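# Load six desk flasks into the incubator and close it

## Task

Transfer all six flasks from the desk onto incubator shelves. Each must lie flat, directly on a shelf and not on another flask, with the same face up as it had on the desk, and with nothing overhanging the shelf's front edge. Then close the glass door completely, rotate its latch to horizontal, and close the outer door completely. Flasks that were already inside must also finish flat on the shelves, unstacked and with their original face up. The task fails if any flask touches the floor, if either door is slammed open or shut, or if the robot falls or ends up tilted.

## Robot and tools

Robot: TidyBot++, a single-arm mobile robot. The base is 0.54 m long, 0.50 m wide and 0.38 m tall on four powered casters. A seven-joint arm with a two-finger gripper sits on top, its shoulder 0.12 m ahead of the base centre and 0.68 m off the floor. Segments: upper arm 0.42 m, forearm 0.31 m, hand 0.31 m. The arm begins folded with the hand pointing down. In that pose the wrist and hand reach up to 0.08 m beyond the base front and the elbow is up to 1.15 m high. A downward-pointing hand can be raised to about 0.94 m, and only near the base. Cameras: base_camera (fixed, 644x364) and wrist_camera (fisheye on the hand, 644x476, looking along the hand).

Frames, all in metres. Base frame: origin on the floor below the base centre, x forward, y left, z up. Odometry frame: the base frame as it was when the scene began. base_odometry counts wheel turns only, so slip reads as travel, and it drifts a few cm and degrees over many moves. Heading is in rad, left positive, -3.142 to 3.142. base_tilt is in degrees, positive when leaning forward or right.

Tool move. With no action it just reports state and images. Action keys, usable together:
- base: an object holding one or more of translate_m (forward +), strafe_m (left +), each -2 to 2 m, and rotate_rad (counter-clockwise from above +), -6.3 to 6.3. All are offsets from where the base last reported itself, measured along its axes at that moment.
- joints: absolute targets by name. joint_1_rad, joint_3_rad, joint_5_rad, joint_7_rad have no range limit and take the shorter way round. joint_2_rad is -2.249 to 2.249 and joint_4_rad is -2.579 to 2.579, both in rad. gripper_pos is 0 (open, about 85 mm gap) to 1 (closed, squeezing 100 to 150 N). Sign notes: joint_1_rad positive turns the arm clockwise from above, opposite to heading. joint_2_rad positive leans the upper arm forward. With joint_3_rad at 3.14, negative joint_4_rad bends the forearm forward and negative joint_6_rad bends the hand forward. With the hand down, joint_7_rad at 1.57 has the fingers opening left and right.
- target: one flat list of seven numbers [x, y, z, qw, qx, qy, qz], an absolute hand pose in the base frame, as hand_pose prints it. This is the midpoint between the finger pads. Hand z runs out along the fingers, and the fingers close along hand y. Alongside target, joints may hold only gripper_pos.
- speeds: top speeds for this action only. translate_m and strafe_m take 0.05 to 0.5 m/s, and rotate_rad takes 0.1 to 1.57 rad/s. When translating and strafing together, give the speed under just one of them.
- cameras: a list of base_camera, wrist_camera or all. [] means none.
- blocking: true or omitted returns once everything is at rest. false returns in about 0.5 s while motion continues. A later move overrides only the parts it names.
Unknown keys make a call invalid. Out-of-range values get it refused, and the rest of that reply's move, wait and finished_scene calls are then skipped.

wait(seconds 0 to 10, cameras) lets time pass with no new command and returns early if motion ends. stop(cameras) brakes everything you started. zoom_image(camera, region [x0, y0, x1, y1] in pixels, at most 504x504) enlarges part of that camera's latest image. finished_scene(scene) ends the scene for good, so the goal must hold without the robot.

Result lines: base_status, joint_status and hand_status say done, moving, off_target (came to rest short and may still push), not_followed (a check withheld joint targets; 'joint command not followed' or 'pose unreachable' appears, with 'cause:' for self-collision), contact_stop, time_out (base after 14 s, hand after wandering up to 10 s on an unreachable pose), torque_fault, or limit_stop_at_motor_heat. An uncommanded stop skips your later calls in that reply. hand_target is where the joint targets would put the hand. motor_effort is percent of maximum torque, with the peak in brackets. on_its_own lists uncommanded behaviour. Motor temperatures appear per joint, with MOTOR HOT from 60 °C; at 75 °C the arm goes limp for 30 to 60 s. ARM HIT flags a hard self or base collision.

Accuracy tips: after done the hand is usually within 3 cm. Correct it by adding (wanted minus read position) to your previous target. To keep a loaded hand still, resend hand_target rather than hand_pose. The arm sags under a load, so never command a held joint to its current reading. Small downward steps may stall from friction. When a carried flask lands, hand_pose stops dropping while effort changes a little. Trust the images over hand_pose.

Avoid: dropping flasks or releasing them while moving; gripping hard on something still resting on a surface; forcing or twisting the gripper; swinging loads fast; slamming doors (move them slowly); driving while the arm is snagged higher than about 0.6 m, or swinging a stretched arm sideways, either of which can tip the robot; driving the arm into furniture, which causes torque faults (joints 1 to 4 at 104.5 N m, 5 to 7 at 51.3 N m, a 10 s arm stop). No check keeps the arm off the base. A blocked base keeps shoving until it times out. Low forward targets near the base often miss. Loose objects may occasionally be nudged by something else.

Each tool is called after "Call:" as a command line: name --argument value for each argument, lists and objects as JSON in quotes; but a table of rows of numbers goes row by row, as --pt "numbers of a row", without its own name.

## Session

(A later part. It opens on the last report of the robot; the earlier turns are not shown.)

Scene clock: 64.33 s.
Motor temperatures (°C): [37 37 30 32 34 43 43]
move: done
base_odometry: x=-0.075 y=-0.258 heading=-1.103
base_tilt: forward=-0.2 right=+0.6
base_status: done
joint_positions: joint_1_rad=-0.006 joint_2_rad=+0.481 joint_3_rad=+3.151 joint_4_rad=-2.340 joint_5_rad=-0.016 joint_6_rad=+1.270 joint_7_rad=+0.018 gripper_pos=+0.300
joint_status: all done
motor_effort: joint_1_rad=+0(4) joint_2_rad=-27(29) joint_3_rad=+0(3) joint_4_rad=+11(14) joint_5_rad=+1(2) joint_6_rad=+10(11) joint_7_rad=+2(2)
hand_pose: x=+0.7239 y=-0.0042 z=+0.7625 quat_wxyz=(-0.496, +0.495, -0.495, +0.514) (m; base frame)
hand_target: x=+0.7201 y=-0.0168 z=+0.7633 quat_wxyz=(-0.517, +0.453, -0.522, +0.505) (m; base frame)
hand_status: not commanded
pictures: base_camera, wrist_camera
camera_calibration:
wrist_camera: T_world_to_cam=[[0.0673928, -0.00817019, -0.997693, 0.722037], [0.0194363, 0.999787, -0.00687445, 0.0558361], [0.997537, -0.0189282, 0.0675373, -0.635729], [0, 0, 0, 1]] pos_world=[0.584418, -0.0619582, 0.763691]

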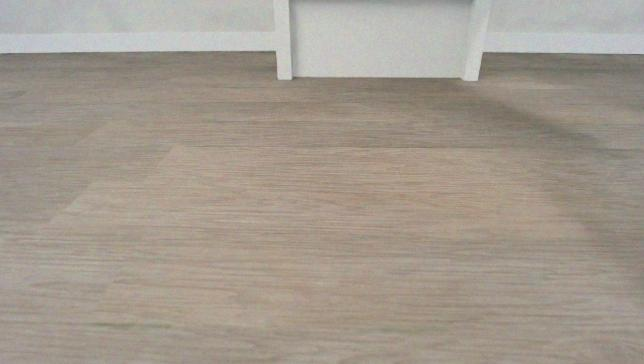

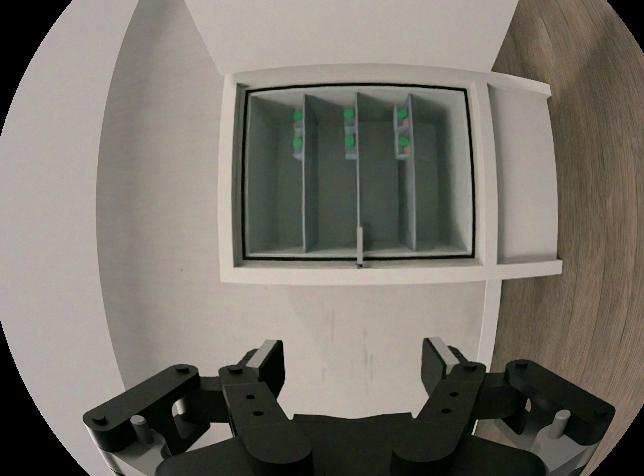

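Call:
move --base '{"translate_m": 0.72, "strafe_m": -0.012}' --joints '{"joint_2_rad": 0.512, "joint_4_rad": -2.363, "joint_7_rad": -0.085}' --cameras '["base_camera", "wrist_camera"]'

Scene clock: 70.73 s.
Motor temperatures (°C): [37 37 30 32 34 43 43]
move: done
base_odometry: x=+0.239 y=-0.906 heading=-1.102
base_tilt: forward=-0.2 right=+0.6
base_status: done
joint_positions: joint_1_rad=-0.006 joint_2_rad=+0.498 joint_3_rad=+3.151 joint_4_rad=-2.357 joint_5_rad=-0.016 joint_6_rad=+1.275 joint_7_rad=-0.004 gripper_pos=+0.300
joint_status: all done
motor_effort: joint_1_rad=+1(1) joint_2_rad=-28(29) joint_3_rad=+0(1) joint_4_rad=+10(12) joint_5_rad=+2(2) joint_6_rad=+10(11) joint_7_rad=+0(2)
hand_pose: x=+0.7203 y=-0.0042 z=+0.7472 quat_wxyz=(-0.495, +0.497, -0.508, +0.501) (m; base frame)
hand_target: x=+0.7187 y=-0.0168 z=+0.7529 quat_wxyz=(-0.517, +0.453, -0.532, +0.495) (m; base frame)
hand_status: not commanded
pictures: base_camera, wrist_camera
camera_calibration:
wrist_camera: T_world_to_cam=[[0.0392366, 0.0141319, -0.99913, 0.728457], [0.0196978, 0.999695, 0.0149135, 0.0393658], [0.999036, -0.0202659, 0.0389462, -0.610751], [0, 0, 0, 1]] pos_world=[0.580804, -0.0620257, 0.751022]

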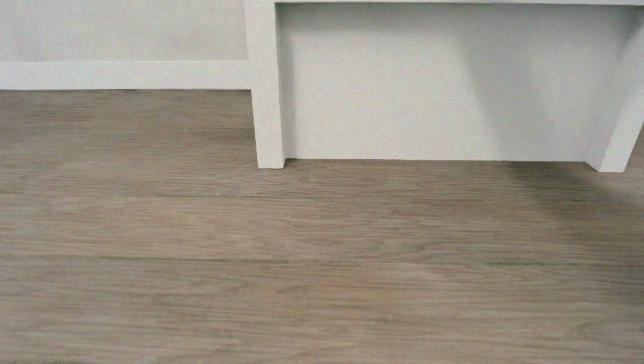

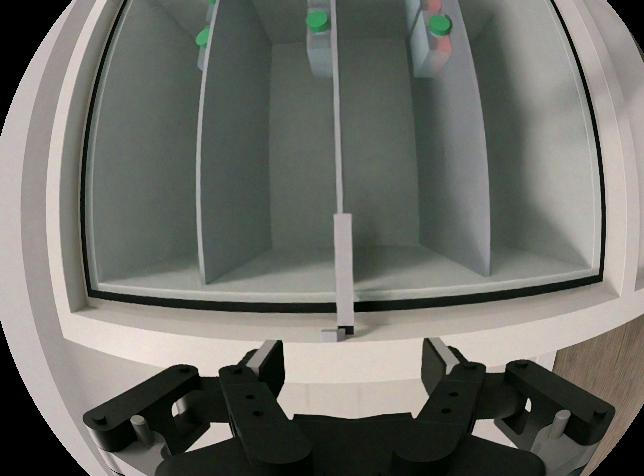

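Call:
move --base '{"translate_m": 0.11, "strafe_m": -0.019}' --speeds '{"translate_m": 0.2}' --joints '{"joint_2_rad": 0.495}' --cameras '["base_camera", "wrist_camera"]'

Scene clock: 73.63 s.
Motor temperatures (°C): [37 37 30 32 34 43 43]
move: done
base_odometry: x=+0.272 y=-1.013 heading=-1.102
base_tilt: forward=-0.1 right=+0.6
base_status: done
joint_positions: joint_1_rad=-0.006 joint_2_rad=+0.485 joint_3_rad=+3.151 joint_4_rad=-2.358 joint_5_rad=-0.016 joint_6_rad=+1.275 joint_7_rad=-0.004 gripper_pos=+0.300
joint_status: all done
motor_effort: joint_1_rad=+1(2) joint_2_rad=-27(29) joint_3_rad=+0(1) joint_4_rad=+10(11) joint_5_rad=+1(1) joint_6_rad=+10(10) joint_7_rad=+1(1)
hand_pose: x=+0.7189 y=-0.0042 z=+0.7542 quat_wxyz=(-0.497, +0.494, -0.505, +0.504) (m; base frame)
hand_target: x=+0.7174 y=-0.0168 z=+0.7631 quat_wxyz=(-0.521, +0.449, -0.527, +0.499) (m; base frame)
hand_status: not commanded
pictures: base_camera, wrist_camera
camera_calibration:
wrist_camera: T_world_to_cam=[[0.0506348, 0.0142117, -0.998616, 0.726954], [0.0195235, 0.999694, 0.015217, 0.0391846], [0.998526, -0.0202669, 0.0503418, -0.617853], [0, 0, 0, 1]] pos_world=[0.579369, -0.0620259, 0.756456]

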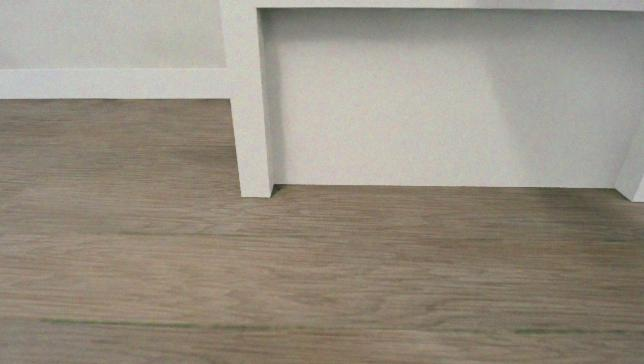

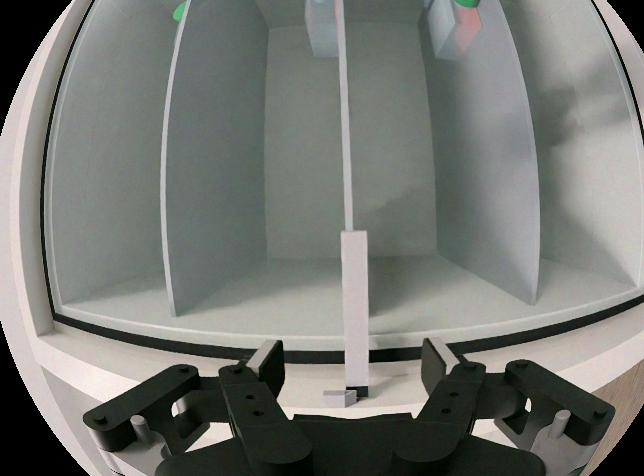

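Call:
move --base '{"translate_m": 0.08, "strafe_m": -0.005}' --speeds '{"translate_m": 0.12}' --cameras '["base_camera", "wrist_camera"]'

Scene clock: 76.50 s.
Motor temperatures (°C): [37 37 30 32 34 43 43]
move: done
base_odometry: x=+0.304 y=-1.087 heading=-1.102
base_tilt: forward=-0.1 right=+0.6
base_status: done
joint_positions: joint_1_rad=-0.006 joint_2_rad=+0.486 joint_3_rad=+3.151 joint_4_rad=-2.359 joint_5_rad=-0.016 joint_6_rad=+1.276 joint_7_rad=-0.004 gripper_pos=+0.300
joint_status: not commanded
motor_effort: joint_1_rad=+1(2) joint_2_rad=-28(29) joint_3_rad=+0(1) joint_4_rad=+10(11) joint_5_rad=+1(2) joint_6_rad=+9(10) joint_7_rad=+0(1)
hand_pose: x=+0.7187 y=-0.0042 z=+0.7538 quat_wxyz=(-0.497, +0.494, -0.505, +0.504) (m; base frame)
hand_target: x=+0.7174 y=-0.0168 z=+0.7631 quat_wxyz=(-0.521, +0.449, -0.527, +0.499) (m; base frame)
hand_status: not commanded
pictures: base_camera, wrist_camera
camera_calibration:
wrist_camera: T_world_to_cam=[[0.0498366, 0.0142276, -0.998656, 0.727163], [0.0195356, 0.999693, 0.0152173, 0.0391858], [0.998566, -0.0202677, 0.0495434, -0.617061], [0, 0, 0, 1]] pos_world=[0.579171, -0.062026, 0.75616]

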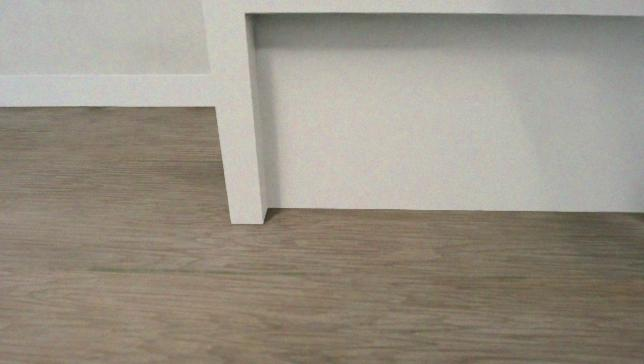

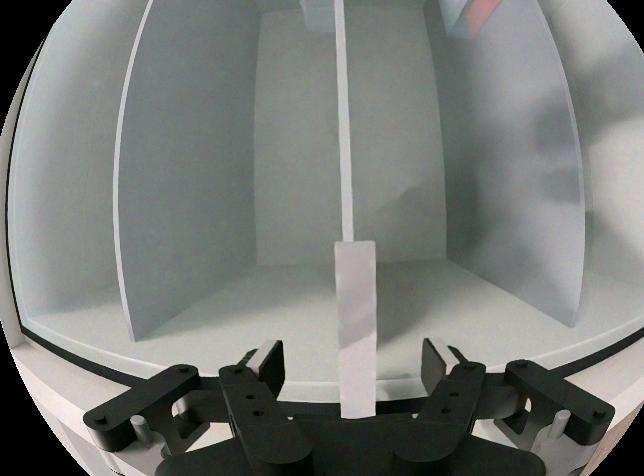

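Call:
move --base '{"translate_m": 0.01}' --speeds '{"translate_m": 0.06}' --cameras '[]'

Call:
move --joints '{"gripper_pos": 0.92}' --cameras '["wrist_camera"]'

Scene clock: 77.93 s.
Motor temperatures (°C): [37 37 30 32 34 43 43]
move: done
base_odometry: x=+0.308 y=-1.096 heading=-1.102
base_tilt: forward=-0.2 right=+0.6
base_status: done
joint_positions: joint_1_rad=-0.006 joint_2_rad=+0.487 joint_3_rad=+3.151 joint_4_rad=-2.359 joint_5_rad=-0.016 joint_6_rad=+1.276 joint_7_rad=-0.004 gripper_pos=+0.300
joint_status: not commanded
motor_effort: joint_1_rad=+1(1) joint_2_rad=-27(29) joint_3_rad=+0(0) joint_4_rad=+10(12) joint_5_rad=+1(1) joint_6_rad=+9(11) joint_7_rad=+0(1)
hand_pose: x=+0.7188 y=-0.0043 z=+0.7530 quat_wxyz=(-0.497, +0.494, -0.505, +0.503) (m; base frame)
hand_target: x=+0.7174 y=-0.0168 z=+0.7631 quat_wxyz=(-0.521, +0.449, -0.527, +0.499) (m; base frame)
hand_status: not commanded
pictures: none
No camera images: "cameras" was empty.

Scene clock: 78.83 s.
Motor temperatures (°C): [37 37 30 32 34 43 43]
move: off_target
base_odometry: x=+0.308 y=-1.096 heading=-1.102
base_tilt: forward=-0.1 right=+0.6
base_status: not commanded
joint_positions: joint_1_rad=-0.006 joint_2_rad=+0.488 joint_3_rad=+3.151 joint_4_rad=-2.361 joint_5_rad=-0.016 joint_6_rad=+1.277 joint_7_rad=-0.004 gripper_pos=+0.850
joint_status: gripper_pos off_target (ended at +0.850, target +0.920)
motor_effort: joint_1_rad=+1(1) joint_2_rad=-28(32) joint_3_rad=+0(1) joint_4_rad=+11(13) joint_5_rad=+0(1) joint_6_rad=+11(16) joint_7_rad=+0(1)
hand_pose: x=+0.7184 y=-0.0043 z=+0.7519 quat_wxyz=(-0.496, +0.495, -0.506, +0.503) (m; base frame)
hand_target: x=+0.7174 y=-0.0168 z=+0.7631 quat_wxyz=(-0.521, +0.449, -0.527, +0.499) (m; base frame)
hand_status: not commanded
pictures: wrist_camera
camera_calibration:
wrist_camera: T_world_to_cam=[[0.0467371, 0.0142809, -0.998805, 0.727607], [0.019679, 0.999691, 0.0152144, 0.0391326], [0.998713, -0.0203666, 0.0464416, -0.614448], [0, 0, 0, 1]] pos_world=[0.578881, -0.0620256, 0.754678]

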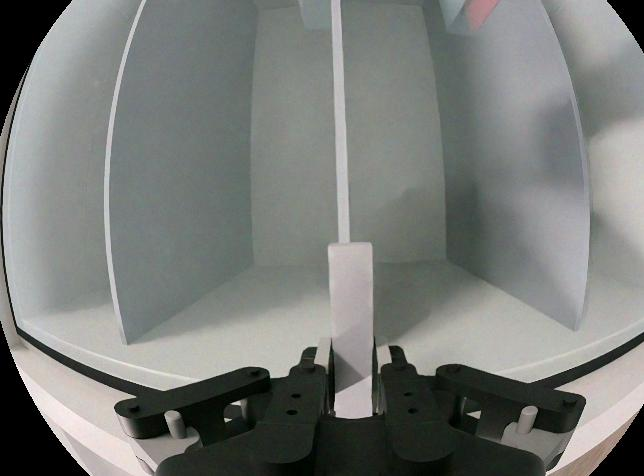

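Call:
move --joints '{"joint_7_rad": 0.8}' --cameras '["wrist_camera"]'

Call:
move --joints '{"joint_7_rad": 1.55}' --cameras '["wrist_camera"]'

Scene clock: 80.93 s.
Motor temperatures (°C): [37 37 30 32 34 43 43]
move: done
base_odometry: x=+0.308 y=-1.096 heading=-1.102
base_tilt: forward=-0.2 right=+0.6
base_status: not commanded
joint_positions: joint_1_rad=-0.006 joint_2_rad=+0.483 joint_3_rad=+3.149 joint_4_rad=-2.361 joint_5_rad=-0.016 joint_6_rad=+1.280 joint_7_rad=+0.714 gripper_pos=+0.850
joint_status: all done
motor_effort: joint_1_rad=+4(5) joint_2_rad=-25(29) joint_3_rad=+3(4) joint_4_rad=+10(11) joint_5_rad=-1(2) joint_6_rad=+10(11) joint_7_rad=+1(2)
hand_pose: x=+0.7180 y=-0.0031 z=+0.7562 quat_wxyz=(-0.290, +0.638, -0.298, +0.648) (m; base frame)
hand_target: x=+0.7174 y=-0.0168 z=+0.7631 quat_wxyz=(-0.257, +0.631, -0.284, +0.674) (m; base frame)
hand_status: not commanded
pictures: wrist_camera
camera_calibration:
wrist_camera: T_world_to_cam=[[0.0436029, -0.645889, -0.762185, 0.553221], [0.0185487, 0.763302, -0.645775, 0.537843], [0.998877, 0.0140201, 0.0452626, -0.613279], [0, 0, 0, 1]] pos_world=[0.578492, -0.0446192, 0.796741]

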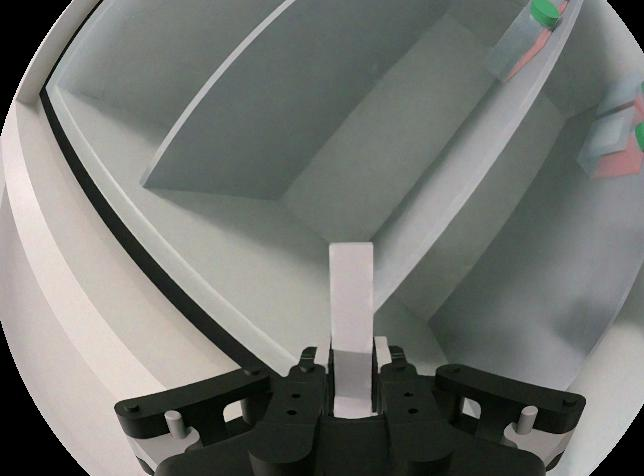

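Scene clock: 82.40 s.
Motor temperatures (°C): [37 37 30 32 34 43 43]
move: done
base_odometry: x=+0.308 y=-1.096 heading=-1.102
base_tilt: forward=-0.2 right=+0.6
base_status: not commanded
joint_positions: joint_1_rad=-0.011 joint_2_rad=+0.480 joint_3_rad=+3.145 joint_4_rad=-2.361 joint_5_rad=-0.016 joint_6_rad=+1.282 joint_7_rad=+1.466 gripper_pos=+0.850
joint_status: all done
motor_effort: joint_1_rad=+6(6) joint_2_rad=-24(25) joint_3_rad=+4(4) joint_4_rad=+10(10) joint_5_rad=-2(2) joint_6_rad=+8(10) joint_7_rad=+0(2)
hand_pose: x=+0.7177 y=+0.0014 z=+0.7587 quat_wxyz=(-0.036, +0.702, -0.040, +0.711) (m; base frame)
hand_target: x=+0.7174 y=-0.0168 z=+0.7631 quat_wxyz=(+0.007, +0.692, -0.033, +0.722) (m; base frame)
hand_status: not commanded
pictures: wrist_camera
camera_calibration:
wrist_camera: T_world_to_cam=[[0.0418683, -0.992236, -0.117113, 0.0703228], [0.0155483, 0.117848, -0.99291, 0.802512], [0.999002, 0.0397506, 0.0203617, -0.594417], [0, 0, 0, 1]] pos_world=[0.578402, -0.00116954, 0.817161]

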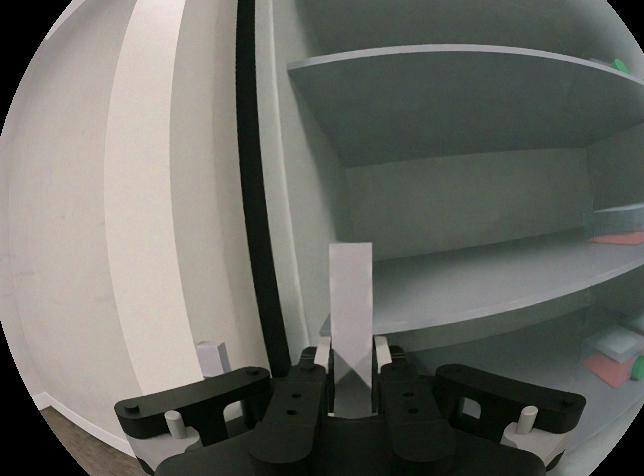

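Call:
move --base '{"translate_m": -0.0494, "strafe_m": -0.0767, "rotate_rad": 0.099}' --speeds '{"translate_m": 0.1, "rotate_rad": 0.11}' --cameras '["wrist_camera"]'

Scene clock: 90.50 s.
Motor temperatures (°C): [37 37 30 32 34 43 43]
move: done
base_odometry: x=+0.217 y=-1.086 heading=-1.003
base_tilt: forward=-0.2 right=+0.6
base_status: done
joint_positions: joint_1_rad=-0.013 joint_2_rad=+0.479 joint_3_rad=+3.141 joint_4_rad=-2.362 joint_5_rad=-0.030 joint_6_rad=+1.282 joint_7_rad=+1.467 gripper_pos=+0.850
joint_status: not commanded
motor_effort: joint_1_rad=+4(7) joint_2_rad=-26(27) joint_3_rad=+3(5) joint_4_rad=+12(13) joint_5_rad=-1(3) joint_6_rad=+11(11) joint_7_rad=+0(1)
hand_pose: x=+0.7173 y=+0.0007 z=+0.7587 quat_wxyz=(-0.035, +0.701, -0.045, +0.711) (m; base frame)
hand_target: x=+0.7174 y=-0.0168 z=+0.7631 quat_wxyz=(+0.007, +0.692, -0.033, +0.722) (m; base frame)
hand_status: not commanded
pictures: wrist_camera
camera_calibration:
wrist_camera: T_world_to_cam=[[0.0346039, -0.991899, -0.122229, 0.0786414], [0.016297, 0.122846, -0.992292, 0.801511], [0.999268, 0.0323453, 0.0204159, -0.594242], [0, 0, 0, 1]] pos_world=[0.578024, -0.00123688, 0.817077]

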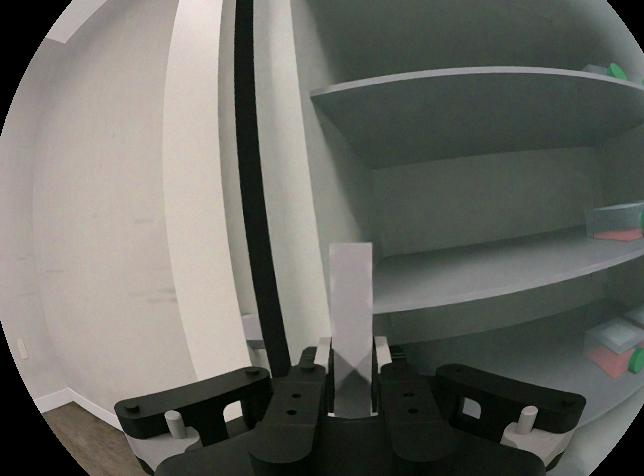

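Call:
move --base '{"translate_m": -0.0909, "strafe_m": -0.158, "rotate_rad": 0.198}' --speeds '{"translate_m": 0.14, "rotate_rad": 0.15}' --cameras '["wrist_camera"]'

Call:
move --base '{"translate_m": -0.0909, "strafe_m": -0.158, "rotate_rad": 0.198}' --speeds '{"translate_m": 0.14, "rotate_rad": 0.15}' --cameras '["wrist_camera"]'

Scene clock: 93.10 s.
Motor temperatures (°C): [37 37 30 32 34 43 43]
move: done
base_odometry: x=+0.035 y=-1.095 heading=-0.804
base_tilt: forward=-0.2 right=+0.6
base_status: done
joint_positions: joint_1_rad=-0.024 joint_2_rad=+0.479 joint_3_rad=+3.133 joint_4_rad=-2.363 joint_5_rad=-0.040 joint_6_rad=+1.283 joint_7_rad=+1.468 gripper_pos=+0.850
joint_status: not commanded
motor_effort: joint_1_rad=+7(9) joint_2_rad=-26(28) joint_3_rad=+5(6) joint_4_rad=+11(13) joint_5_rad=-2(4) joint_6_rad=+10(12) joint_7_rad=+0(1)
hand_pose: x=+0.7167 y=+0.0080 z=+0.7587 quat_wxyz=(-0.040, +0.702, -0.044, +0.710) (m; base frame)
hand_target: x=+0.7174 y=-0.0168 z=+0.7631 quat_wxyz=(+0.007, +0.692, -0.033, +0.722) (m; base frame)
hand_status: not commanded
pictures: wrist_camera
camera_calibration:
wrist_camera: T_world_to_cam=[[0.0428078, -0.990795, -0.128427, 0.0848756], [0.0148895, 0.129163, -0.991512, 0.800956], [0.998972, 0.0405322, 0.0202816, -0.593669], [0, 0, 0, 1]] pos_world=[0.5775, 0.00470318, 0.817098]

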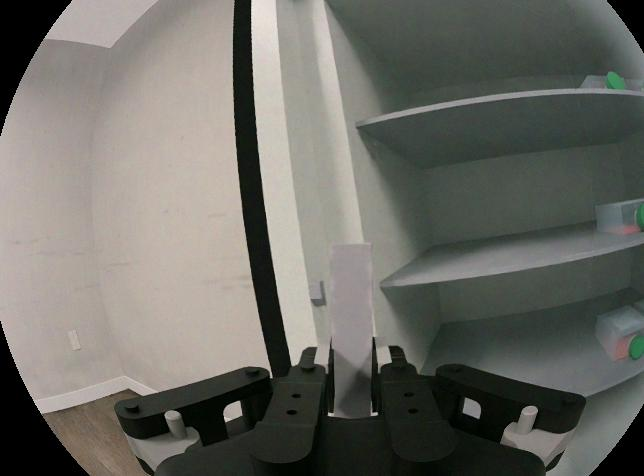

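Scene clock: 95.03 s.
Motor temperatures (°C): [37 37 30 32 34 43 43]
move: done
base_odometry: x=-0.142 y=-1.139 heading=-0.605
base_tilt: forward=-0.1 right=+0.6
base_status: done
joint_positions: joint_1_rad=-0.033 joint_2_rad=+0.478 joint_3_rad=+3.126 joint_4_rad=-2.364 joint_5_rad=-0.044 joint_6_rad=+1.283 joint_7_rad=+1.468 gripper_pos=+0.850
joint_status: not commanded
motor_effort: joint_1_rad=+8(10) joint_2_rad=-27(27) joint_3_rad=+6(8) joint_4_rad=+11(13) joint_5_rad=-4(6) joint_6_rad=+10(12) joint_7_rad=+1(1)
hand_pose: x=+0.7162 y=+0.0153 z=+0.7586 quat_wxyz=(-0.045, +0.702, -0.042, +0.710) (m; base frame)
hand_target: x=+0.7174 y=-0.0168 z=+0.7631 quat_wxyz=(+0.007, +0.692, -0.033, +0.722) (m; base frame)
hand_status: not commanded
pictures: wrist_camera
camera_calibration:
wrist_camera: T_world_to_cam=[[0.0533616, -0.989708, -0.132778, 0.0878288], [0.0132324, 0.133657, -0.990939, 0.800704], [0.998488, 0.0511211, 0.0202283, -0.593249], [0, 0, 0, 1]] pos_world=[0.57707, 0.0102327, 0.817112]

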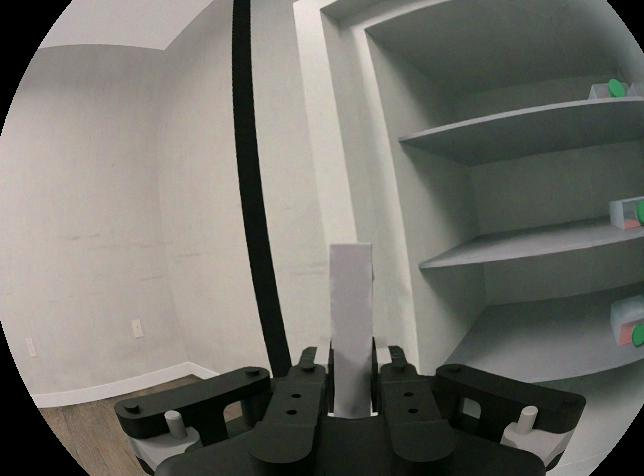

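Call:
move --base '{"translate_m": -0.0494, "strafe_m": -0.0767, "rotate_rad": 0.099}' --speeds '{"translate_m": 0.12, "rotate_rad": 0.13}' --cameras '[]'

Call:
move --joints '{"gripper_pos": 0.6}' --cameras '["base_camera", "wrist_camera"]'

Scene clock: 97.60 s.
Motor temperatures (°C): [37 37 30 32 34 43 43]
move: done
base_odometry: x=-0.226 y=-1.174 heading=-0.505
base_tilt: forward=-0.2 right=+0.6
base_status: done
joint_positions: joint_1_rad=-0.035 joint_2_rad=+0.478 joint_3_rad=+3.122 joint_4_rad=-2.365 joint_5_rad=-0.045 joint_6_rad=+1.284 joint_7_rad=+1.468 gripper_pos=+0.850
joint_status: not commanded
motor_effort: joint_1_rad=+8(12) joint_2_rad=-26(27) joint_3_rad=+6(9) joint_4_rad=+11(13) joint_5_rad=-3(7) joint_6_rad=+10(11) joint_7_rad=+0(1)
hand_pose: x=+0.7157 y=+0.0184 z=+0.7586 quat_wxyz=(-0.048, +0.702, -0.041, +0.710) (m; base frame)
hand_target: x=+0.7174 y=-0.0168 z=+0.7631 quat_wxyz=(+0.007, +0.692, -0.033, +0.722) (m; base frame)
hand_status: not commanded
pictures: none
No camera images: "cameras" was empty.

Scene clock: 98.30 s.
Motor temperatures (°C): [37 37 30 32 34 43 43]
move: done
base_odometry: x=-0.226 y=-1.174 heading=-0.505
base_tilt: forward=-0.2 right=+0.5
base_status: not commanded
joint_positions: joint_1_rad=-0.024 joint_2_rad=+0.480 joint_3_rad=+3.124 joint_4_rad=-2.365 joint_5_rad=-0.045 joint_6_rad=+1.285 joint_7_rad=+1.468 gripper_pos=+0.600
joint_status: all done
motor_effort: joint_1_rad=+6(9) joint_2_rad=-27(29) joint_3_rad=+4(6) joint_4_rad=+10(12) joint_5_rad=-4(5) joint_6_rad=+9(11) joint_7_rad=+0(1)
hand_pose: x=+0.7161 y=+0.0110 z=+0.7576 quat_wxyz=(-0.043, +0.702, -0.045, +0.709) (m; base frame)
hand_target: x=+0.7174 y=-0.0168 z=+0.7631 quat_wxyz=(+0.007, +0.692, -0.033, +0.722) (m; base frame)
hand_status: not commanded
pictures: base_camera, wrist_camera
camera_calibration:
wrist_camera: T_world_to_cam=[[0.0455454, -0.989966, -0.133762, 0.0897201], [0.0127424, 0.134466, -0.990836, 0.800566], [0.998881, 0.0434236, 0.0187389, -0.591945], [0, 0, 0, 1]] pos_world=[0.576995, 0.00687564, 0.816323]

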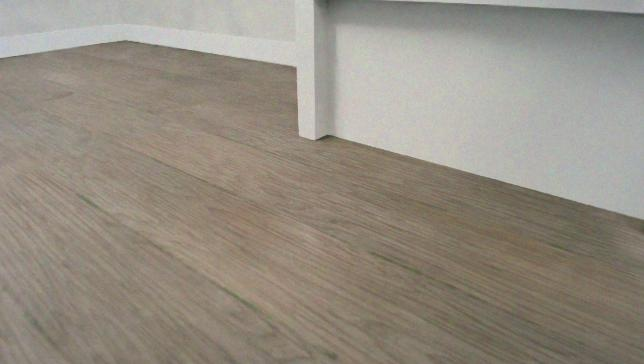

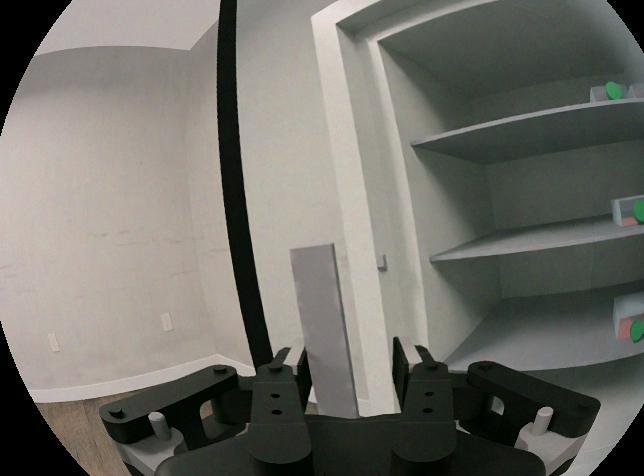

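Call:
move --base '{"translate_m": -0.2}' --speeds '{"translate_m": 0.25}' --cameras '[]'

Call:
move --base '{"translate_m": 0.176, "strafe_m": 0.67, "rotate_rad": -0.6}' --joints '{"joint_1_rad": 0.02, "joint_3_rad": 3.14, "joint_5_rad": 0.03, "joint_7_rad": 1.6, "gripper_pos": 1.0}' --cameras '["base_camera", "wrist_camera"]'

Scene clock: 101.40 s.
Motor temperatures (°C): [37 37 30 32 34 43 43]
move: done
base_odometry: x=-0.401 y=-1.077 heading=-0.505
base_tilt: forward=-0.1 right=+0.6
base_status: done
joint_positions: joint_1_rad=-0.013 joint_2_rad=+0.482 joint_3_rad=+3.124 joint_4_rad=-2.364 joint_5_rad=-0.045 joint_6_rad=+1.285 joint_7_rad=+1.468 gripper_pos=+0.600
joint_status: not commanded
motor_effort: joint_1_rad=+0(5) joint_2_rad=-27(29) joint_3_rad=+0(4) joint_4_rad=+10(12) joint_5_rad=+1(3) joint_6_rad=+10(11) joint_7_rad=+0(1)
hand_pose: x=+0.7166 y=+0.0046 z=+0.7565 quat_wxyz=(-0.039, +0.702, -0.049, +0.709) (m; base frame)
hand_target: x=+0.7174 y=-0.0168 z=+0.7631 quat_wxyz=(+0.007, +0.692, -0.033, +0.722) (m; base frame)
hand_status: not commanded
pictures: none
No camera images: "cameras" was empty.

Scene clock: 104.03 s.
Motor temperatures (°C): [37 37 30 32 34 43 43]
move: done
base_odometry: x=+0.077 y=-0.576 heading=-1.106
base_tilt: forward=-0.2 right=+0.5
base_status: done
joint_positions: joint_1_rad=+0.012 joint_2_rad=+0.483 joint_3_rad=+3.127 joint_4_rad=-2.364 joint_5_rad=+0.018 joint_6_rad=+1.285 joint_7_rad=+1.523 gripper_pos=+0.999
joint_status: all done
motor_effort: joint_1_rad=+0(4) joint_2_rad=-27(28) joint_3_rad=+0(2) joint_4_rad=+11(11) joint_5_rad=+1(3) joint_6_rad=+10(11) joint_7_rad=+1(1)
hand_pose: x=+0.7167 y=+0.0069 z=+0.7567 quat_wxyz=(-0.024, +0.704, -0.011, +0.710) (m; base frame)
hand_target: x=+0.7178 y=-0.0008 z=+0.7632 quat_wxyz=(+0.009, +0.692, +0.016, +0.722) (m; base frame)
hand_status: not commanded
pictures: base_camera, wrist_camera
camera_calibration:
wrist_camera: T_world_to_cam=[[0.0669458, -0.995969, -0.059706, 0.0142946], [0.0103398, 0.0605296, -0.998113, 0.807839], [0.997703, 0.0662021, 0.0143503, -0.588294], [0, 0, 0, 1]] pos_world=[0.577633, 0.0042852, 0.81561]

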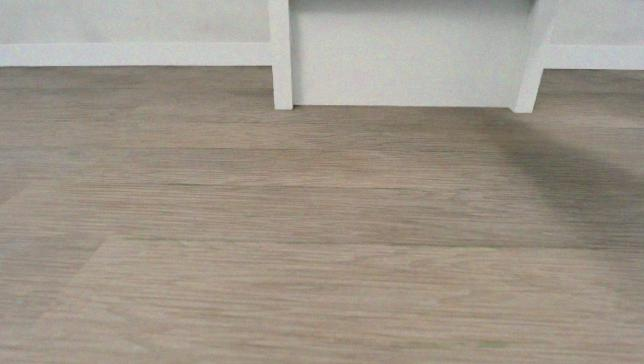

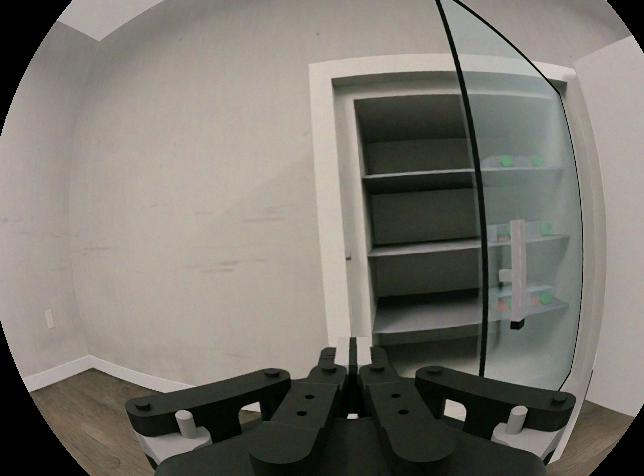

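Call:
move --base '{"translate_m": 0.243}' --speeds '{"translate_m": 0.3}' --cameras '["wrist_camera"]'

Call:
move --base '{"strafe_m": -0.1}' --speeds '{"strafe_m": 0.15}' --cameras '["wrist_camera"]'

Scene clock: 107.63 s.
Motor temperatures (°C): [37 37 30 32 34 43 43]
move: done
base_odometry: x=+0.186 y=-0.793 heading=-1.105
base_tilt: forward=-0.2 right=+0.5
base_status: done
joint_positions: joint_1_rad=+0.012 joint_2_rad=+0.484 joint_3_rad=+3.127 joint_4_rad=-2.364 joint_5_rad=+0.018 joint_6_rad=+1.285 joint_7_rad=+1.523 gripper_pos=+0.999
joint_status: not commanded
motor_effort: joint_1_rad=+1(1) joint_2_rad=-27(29) joint_3_rad=+0(1) joint_4_rad=+10(12) joint_5_rad=+1(1) joint_6_rad=+9(11) joint_7_rad=+0(1)
hand_pose: x=+0.7168 y=+0.0069 z=+0.7559 quat_wxyz=(-0.024, +0.704, -0.011, +0.709) (m; base frame)
hand_target: x=+0.7178 y=-0.0008 z=+0.7632 quat_wxyz=(+0.009, +0.692, +0.016, +0.722) (m; base frame)
hand_status: not commanded
pictures: wrist_camera
camera_calibration:
wrist_camera: T_world_to_cam=[[0.0668749, -0.995968, -0.0597928, 0.0142638], [0.0091399, 0.060536, -0.998124, 0.808053], [0.99772, 0.066203, 0.0131514, -0.587514], [0, 0, 0, 1]] pos_world=[0.577835, 0.00418519, 0.815117]

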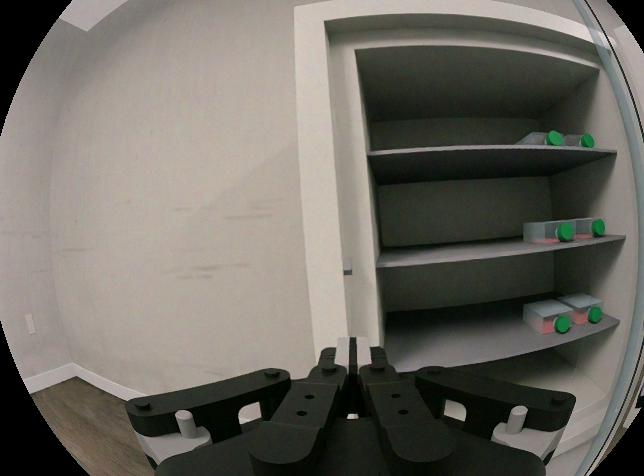

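Scene clock: 108.93 s.
Motor temperatures (°C): [37 37 30 32 34 43 43]
move: done
base_odometry: x=+0.097 y=-0.838 heading=-1.105
base_tilt: forward=-0.2 right=+0.5
base_status: done
joint_positions: joint_1_rad=-0.001 joint_2_rad=+0.482 joint_3_rad=+3.123 joint_4_rad=-2.369 joint_5_rad=+0.032 joint_6_rad=+1.286 joint_7_rad=+1.523 gripper_pos=+0.999
joint_status: not commanded
motor_effort: joint_1_rad=+4(9) joint_2_rad=-26(29) joint_3_rad=+2(7) joint_4_rad=+11(16) joint_5_rad=-3(8) joint_6_rad=+9(11) joint_7_rad=+1(1)
hand_pose: x=+0.7147 y=+0.0209 z=+0.7554 quat_wxyz=(-0.034, +0.705, +0.001, +0.708) (m; base frame)
hand_target: x=+0.7178 y=-0.0008 z=+0.7632 quat_wxyz=(+0.009, +0.692, +0.016, +0.722) (m; base frame)
hand_status: not commanded
pictures: wrist_camera
camera_calibration:
wrist_camera: T_world_to_cam=[[0.0966626, -0.993664, -0.0573419, 0.00517234], [0.0055396, 0.0581479, -0.998293, 0.809412], [0.995302, 0.0961799, 0.0111252, -0.58368], [0, 0, 0, 1]] pos_world=[0.575954, 0.0142122, 0.814821]

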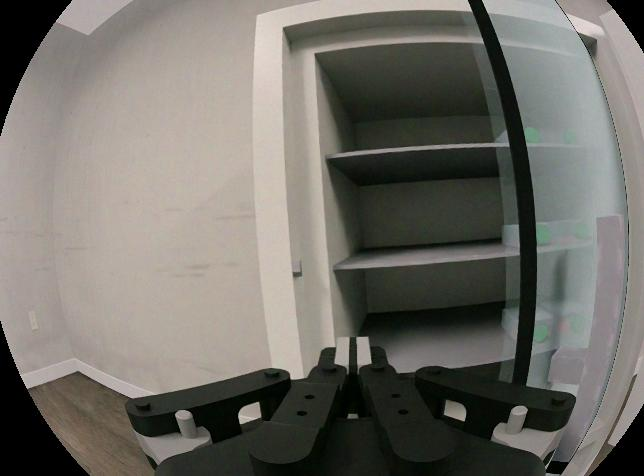

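Call:
move --base '{"translate_m": -0.035, "strafe_m": 0.012}' --speeds '{"translate_m": 0.15}' --cameras '["wrist_camera"]'

Call:
move --base '{"translate_m": -0.02, "strafe_m": -0.045}' --speeds '{"translate_m": 0.12}' --cameras '["wrist_camera"]'

Scene clock: 111.20 s.
Motor temperatures (°C): [37 37 30 32 34 43 43]
move: done
base_odometry: x=+0.092 y=-0.802 heading=-1.105
base_tilt: forward=-0.2 right=+0.6
base_status: done
joint_positions: joint_1_rad=+0.013 joint_2_rad=+0.483 joint_3_rad=+3.127 joint_4_rad=-2.368 joint_5_rad=+0.032 joint_6_rad=+1.286 joint_7_rad=+1.523 gripper_pos=+0.999
joint_status: not commanded
motor_effort: joint_1_rad=+1(3) joint_2_rad=-27(29) joint_3_rad=+0(2) joint_4_rad=+11(11) joint_5_rad=+1(2) joint_6_rad=+10(10) joint_7_rad=+0(1)
hand_pose: x=+0.7153 y=+0.0100 z=+0.7551 quat_wxyz=(-0.027, +0.705, -0.005, +0.709) (m; base frame)
hand_target: x=+0.7178 y=-0.0008 z=+0.7632 quat_wxyz=(+0.009, +0.692, +0.016, +0.722) (m; base frame)
hand_status: not commanded
pictures: wrist_camera
camera_calibration:
wrist_camera: T_world_to_cam=[[0.0781868, -0.995401, -0.0553564, 0.00601696], [0.00655296, 0.0560383, -0.998407, 0.809202], [0.996917, 0.0776995, 0.0109043, -0.584079], [0, 0, 0, 1]] pos_world=[0.576506, 0.00602562, 0.814615]

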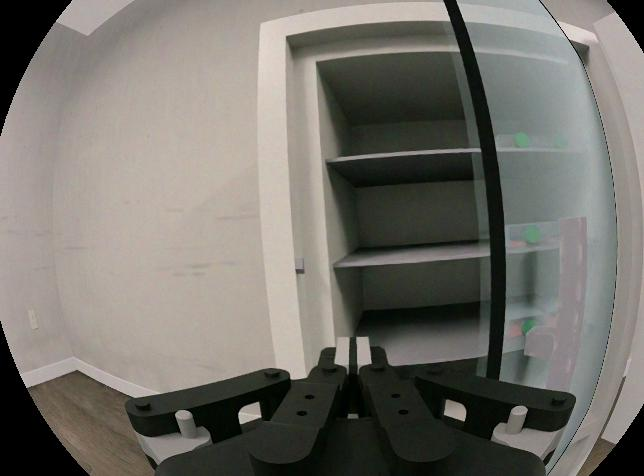

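Scene clock: 112.23 s.
Motor temperatures (°C): [37 37 30 32 34 43 43]
move: done
base_odometry: x=+0.042 y=-0.804 heading=-1.105
base_tilt: forward=-0.1 right=+0.6
base_status: done
joint_positions: joint_1_rad=+0.016 joint_2_rad=+0.483 joint_3_rad=+3.129 joint_4_rad=-2.368 joint_5_rad=+0.035 joint_6_rad=+1.286 joint_7_rad=+1.523 gripper_pos=+0.999
joint_status: not commanded
motor_effort: joint_1_rad=+1(5) joint_2_rad=-27(28) joint_3_rad=+0(4) joint_4_rad=+10(12) joint_5_rad=+0(5) joint_6_rad=+10(10) joint_7_rad=+1(1)
hand_pose: x=+0.7154 y=+0.0083 z=+0.7551 quat_wxyz=(-0.025, +0.705, -0.005, +0.709) (m; base frame)
hand_target: x=+0.7178 y=-0.0008 z=+0.7632 quat_wxyz=(+0.009, +0.692, +0.016, +0.722) (m; base frame)
hand_status: not commanded
pictures: wrist_camera
camera_calibration:
wrist_camera: T_world_to_cam=[[0.0764752, -0.995626, -0.0536715, 0.00414375], [0.00666009, 0.054338, -0.9985, 0.809302], [0.997049, 0.0760031, 0.0107865, -0.584041], [0, 0, 0, 1]] pos_world=[0.576611, 0.00453865, 0.81461]

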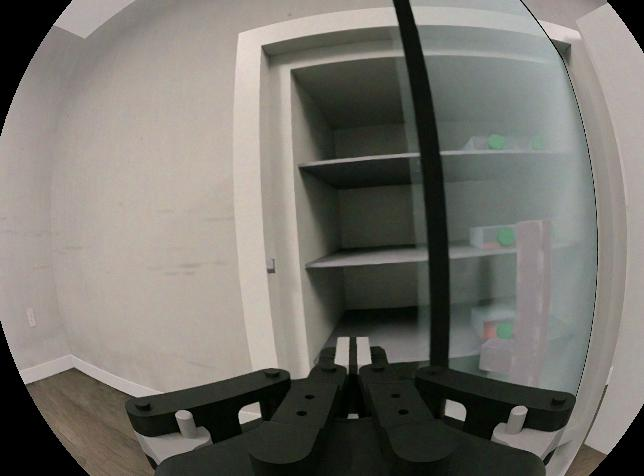

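Call:
move --base '{"translate_m": 0.03}' --speeds '{"translate_m": 0.12}' --cameras '["wrist_camera"]'

Call:
move --base '{"translate_m": -0.02, "strafe_m": -0.045}' --speeds '{"translate_m": 0.12}' --cameras '["wrist_camera"]'

Scene clock: 114.30 s.
Motor temperatures (°C): [37 37 30 32 34 43 43]
move: done
base_odometry: x=+0.056 y=-0.831 heading=-1.105
base_tilt: forward=-0.2 right=+0.6
base_status: done
joint_positions: joint_1_rad=-0.012 joint_2_rad=+0.480 joint_3_rad=+3.122 joint_4_rad=-2.375 joint_5_rad=+0.042 joint_6_rad=+1.288 joint_7_rad=+1.523 gripper_pos=+0.999
joint_status: not commanded
motor_effort: joint_1_rad=+7(9) joint_2_rad=-26(28) joint_3_rad=+5(6) joint_4_rad=+12(17) joint_5_rad=-4(6) joint_6_rad=+9(10) joint_7_rad=+0(1)
hand_pose: x=+0.7125 y=+0.0302 z=+0.7550 quat_wxyz=(-0.040, +0.705, +0.008, +0.708) (m; base frame)
hand_target: x=+0.7178 y=-0.0008 z=+0.7632 quat_wxyz=(+0.009, +0.692, +0.016, +0.722) (m; base frame)
hand_status: not commanded
pictures: wrist_camera
camera_calibration:
wrist_camera: T_world_to_cam=[[0.116415, -0.99167, -0.0551198, -0.0011977], [0.00312436, 0.0558625, -0.998434, 0.810385], [0.993196, 0.11606, 0.00960156, -0.580345], [0, 0, 0, 1]] pos_world=[0.574003, 0.0208971, 0.814622]

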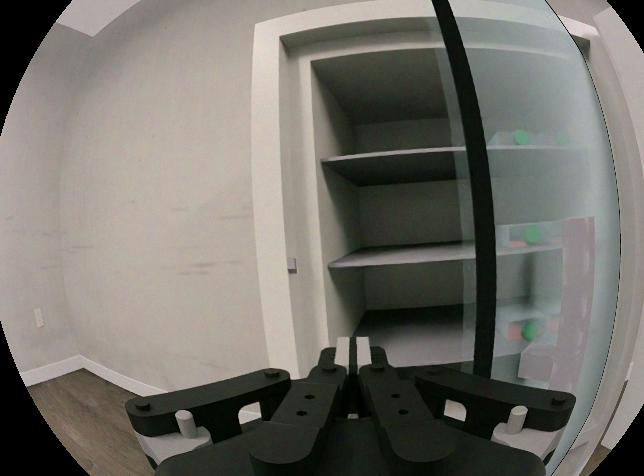

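Scene clock: 115.33 s.
Motor temperatures (°C): [37 37 30 32 34 43 43]
move: done
base_odometry: x=+0.007 y=-0.833 heading=-1.105
base_tilt: forward=-0.2 right=+0.5
base_status: done
joint_positions: joint_1_rad=-0.026 joint_2_rad=+0.476 joint_3_rad=+3.112 joint_4_rad=-2.382 joint_5_rad=+0.052 joint_6_rad=+1.289 joint_7_rad=+1.523 gripper_pos=+0.999
joint_status: not commanded
motor_effort: joint_1_rad=+10(12) joint_2_rad=-25(28) joint_3_rad=+7(9) joint_4_rad=+14(16) joint_5_rad=-6(9) joint_6_rad=+9(10) joint_7_rad=+0(1)
hand_pose: x=+0.7088 y=+0.0469 z=+0.7548 quat_wxyz=(-0.053, +0.706, +0.020, +0.706) (m; base frame)
hand_target: x=+0.7178 y=-0.0008 z=+0.7632 quat_wxyz=(+0.009, +0.692, +0.016, +0.722) (m; base frame)
hand_status: not commanded
pictures: wrist_camera
camera_calibration:
wrist_camera: T_world_to_cam=[[0.149489, -0.9871, -0.0573353, -0.00625008], [-0.00133033, 0.0577861, -0.998328, 0.812244], [0.988763, 0.149315, 0.00732519, -0.575274], [0, 0, 0, 1]] pos_world=[0.570824, 0.0327911, 0.814742]

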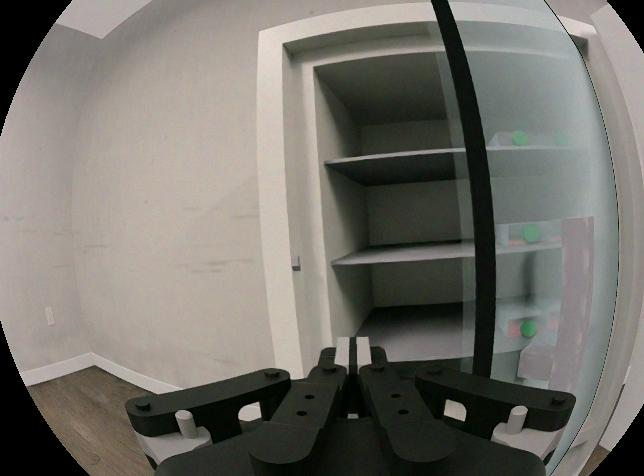

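Call:
move --base '{"translate_m": -0.03}' --speeds '{"translate_m": 0.1}' --cameras '["wrist_camera"]'

Scene clock: 120.13 s.
Motor temperatures (°C): [37 37 30 32 34 43 43]
move: done
base_odometry: x=-0.007 y=-0.806 heading=-1.105
base_tilt: forward=-0.2 right=+0.6
base_status: done
joint_positions: joint_1_rad=+0.010 joint_2_rad=+0.482 joint_3_rad=+3.124 joint_4_rad=-2.372 joint_5_rad=+0.049 joint_6_rad=+1.289 joint_7_rad=+1.523 gripper_pos=+0.999
joint_status: not commanded
motor_effort: joint_1_rad=+2(9) joint_2_rad=-27(29) joint_3_rad=+1(6) joint_4_rad=+11(12) joint_5_rad=-1(6) joint_6_rad=+9(11) joint_7_rad=+0(1)
hand_pose: x=+0.7138 y=+0.0184 z=+0.7552 quat_wxyz=(-0.033, +0.705, +0.004, +0.708) (m; base frame)
hand_target: x=+0.7178 y=-0.0008 z=+0.7632 quat_wxyz=(+0.009, +0.692, +0.016, +0.722) (m; base frame)
hand_status: not commanded
pictures: wrist_camera
camera_calibration:
wrist_camera: T_world_to_cam=[[0.100223, -0.993605, -0.0519989, -0.00385744], [0.005809, 0.0528455, -0.998586, 0.809503], [0.994948, 0.0997791, 0.0110682, -0.582402], [0, 0, 0, 1]] pos_world=[0.575144, 0.0115002, 0.814603]

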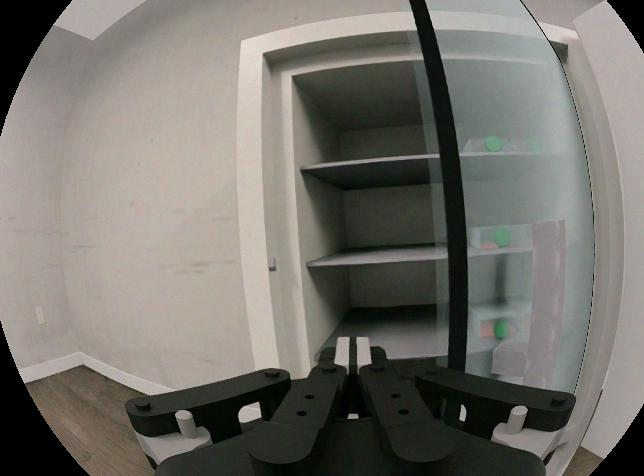

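Call:
move --base '{"translate_m": -0.068, "strafe_m": -0.11}' --speeds '{"translate_m": 0.12}' --cameras '["wrist_camera"]'

Scene clock: 122.73 s.
Motor temperatures (°C): [37 37 30 32 34 43 43]
move: done
base_odometry: x=-0.136 y=-0.795 heading=-1.105
base_tilt: forward=-0.2 right=+0.6
base_status: done
joint_positions: joint_1_rad=-0.018 joint_2_rad=+0.474 joint_3_rad=+3.118 joint_4_rad=-2.385 joint_5_rad=+0.049 joint_6_rad=+1.290 joint_7_rad=+1.523 gripper_pos=+0.999
joint_status: not commanded
motor_effort: joint_1_rad=+8(11) joint_2_rad=-24(28) joint_3_rad=+6(8) joint_4_rad=+14(18) joint_5_rad=-5(8) joint_6_rad=+9(11) joint_7_rad=+0(1)
hand_pose: x=+0.7083 y=+0.0383 z=+0.7550 quat_wxyz=(-0.046, +0.706, +0.015, +0.706) (m; base frame)
hand_target: x=+0.7178 y=-0.0008 z=+0.7632 quat_wxyz=(+0.009, +0.692, +0.016, +0.722) (m; base frame)
hand_status: not commanded
pictures: wrist_camera
camera_calibration:
wrist_camera: T_world_to_cam=[[0.133809, -0.989476, -0.0550639, -0.00520664], [-0.000629307, 0.0554787, -0.99846, 0.812571], [0.991007, 0.133637, 0.00680084, -0.574118], [0, 0, 0, 1]] pos_world=[0.570163, 0.0264912, 0.814937]

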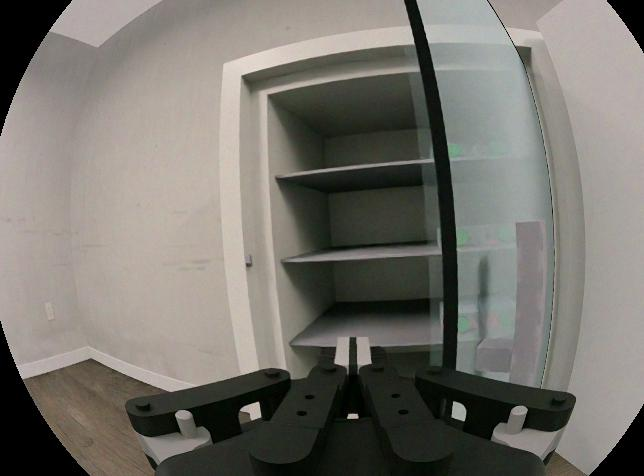

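Call:
move --base '{"translate_m": -0.042, "strafe_m": -0.121}' --speeds '{"translate_m": 0.12}' --cameras '["wrist_camera"]'

Call:
move --base '{"translate_m": -0.018, "strafe_m": -0.112}' --speeds '{"strafe_m": 0.12}' --cameras '["wrist_camera"]'

Scene clock: 125.77 s.
Motor temperatures (°C): [37 37 30 32 34 43 43]
move: done
base_odometry: x=-0.263 y=-0.811 heading=-1.105
base_tilt: forward=-0.2 right=+0.6
base_status: done
joint_positions: joint_1_rad=-0.032 joint_2_rad=+0.456 joint_3_rad=+3.104 joint_4_rad=-2.417 joint_5_rad=+0.056 joint_6_rad=+1.295 joint_7_rad=+1.523 gripper_pos=+0.999
joint_status: not commanded
motor_effort: joint_1_rad=+10(14) joint_2_rad=-20(25) joint_3_rad=+8(11) joint_4_rad=+20(23) joint_5_rad=-8(11) joint_6_rad=+7(9) joint_7_rad=+0(1)
hand_pose: x=+0.6958 y=+0.0551 z=+0.7547 quat_wxyz=(-0.060, +0.709, +0.025, +0.702) (m; base frame)
hand_target: x=+0.7178 y=-0.0008 z=+0.7632 quat_wxyz=(+0.009, +0.692, +0.016, +0.722) (m; base frame)
hand_status: not commanded
pictures: wrist_camera
camera_calibration:
wrist_camera: T_world_to_cam=[[0.166703, -0.984176, -0.0600647, -0.00625969], [-0.0112619, 0.0590126, -0.998194, 0.818447], [0.985943, 0.167078, -0.00124616, -0.556256], [0, 0, 0, 1]] pos_world=[0.558698, 0.0384792, 0.815899]

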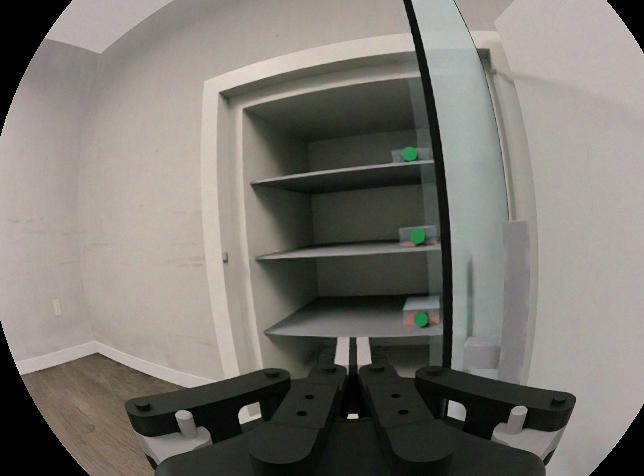

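Scene clock: 127.37 s.
Motor temperatures (°C): [37 37 30 32 34 43 43]
move: done
base_odometry: x=-0.372 y=-0.846 heading=-1.105
base_tilt: forward=-0.2 right=+0.6
base_status: done
joint_positions: joint_1_rad=-0.029 joint_2_rad=+0.438 joint_3_rad=+3.099 joint_4_rad=-2.452 joint_5_rad=+0.063 joint_6_rad=+1.304 joint_7_rad=+1.523 gripper_pos=+0.999
joint_status: not commanded
motor_effort: joint_1_rad=+9(15) joint_2_rad=-13(20) joint_3_rad=+8(12) joint_4_rad=+27(29) joint_5_rad=-6(11) joint_6_rad=+5(8) joint_7_rad=+0(1)
hand_pose: x=+0.6833 y=+0.0572 z=+0.7543 quat_wxyz=(-0.063, +0.712, +0.028, +0.699) (m; base frame)
hand_target: x=+0.7178 y=-0.0008 z=+0.7632 quat_wxyz=(+0.009, +0.692, +0.016, +0.722) (m; base frame)
hand_status: not commanded
pictures: wrist_camera
camera_calibration:
wrist_camera: T_world_to_cam=[[0.174297, -0.982787, -0.0612478, -0.00654818], [-0.0197055, 0.0587062, -0.998081, 0.823341], [0.984496, 0.175169, -0.00913403, -0.537766], [0, 0, 0, 1]] pos_world=[0.546794, 0.0394294, 0.816448]

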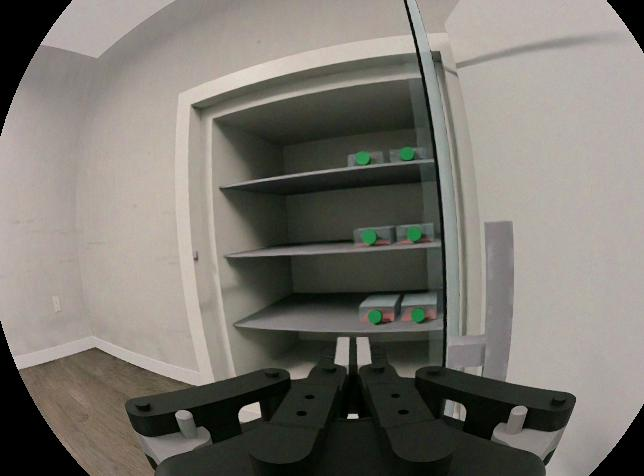

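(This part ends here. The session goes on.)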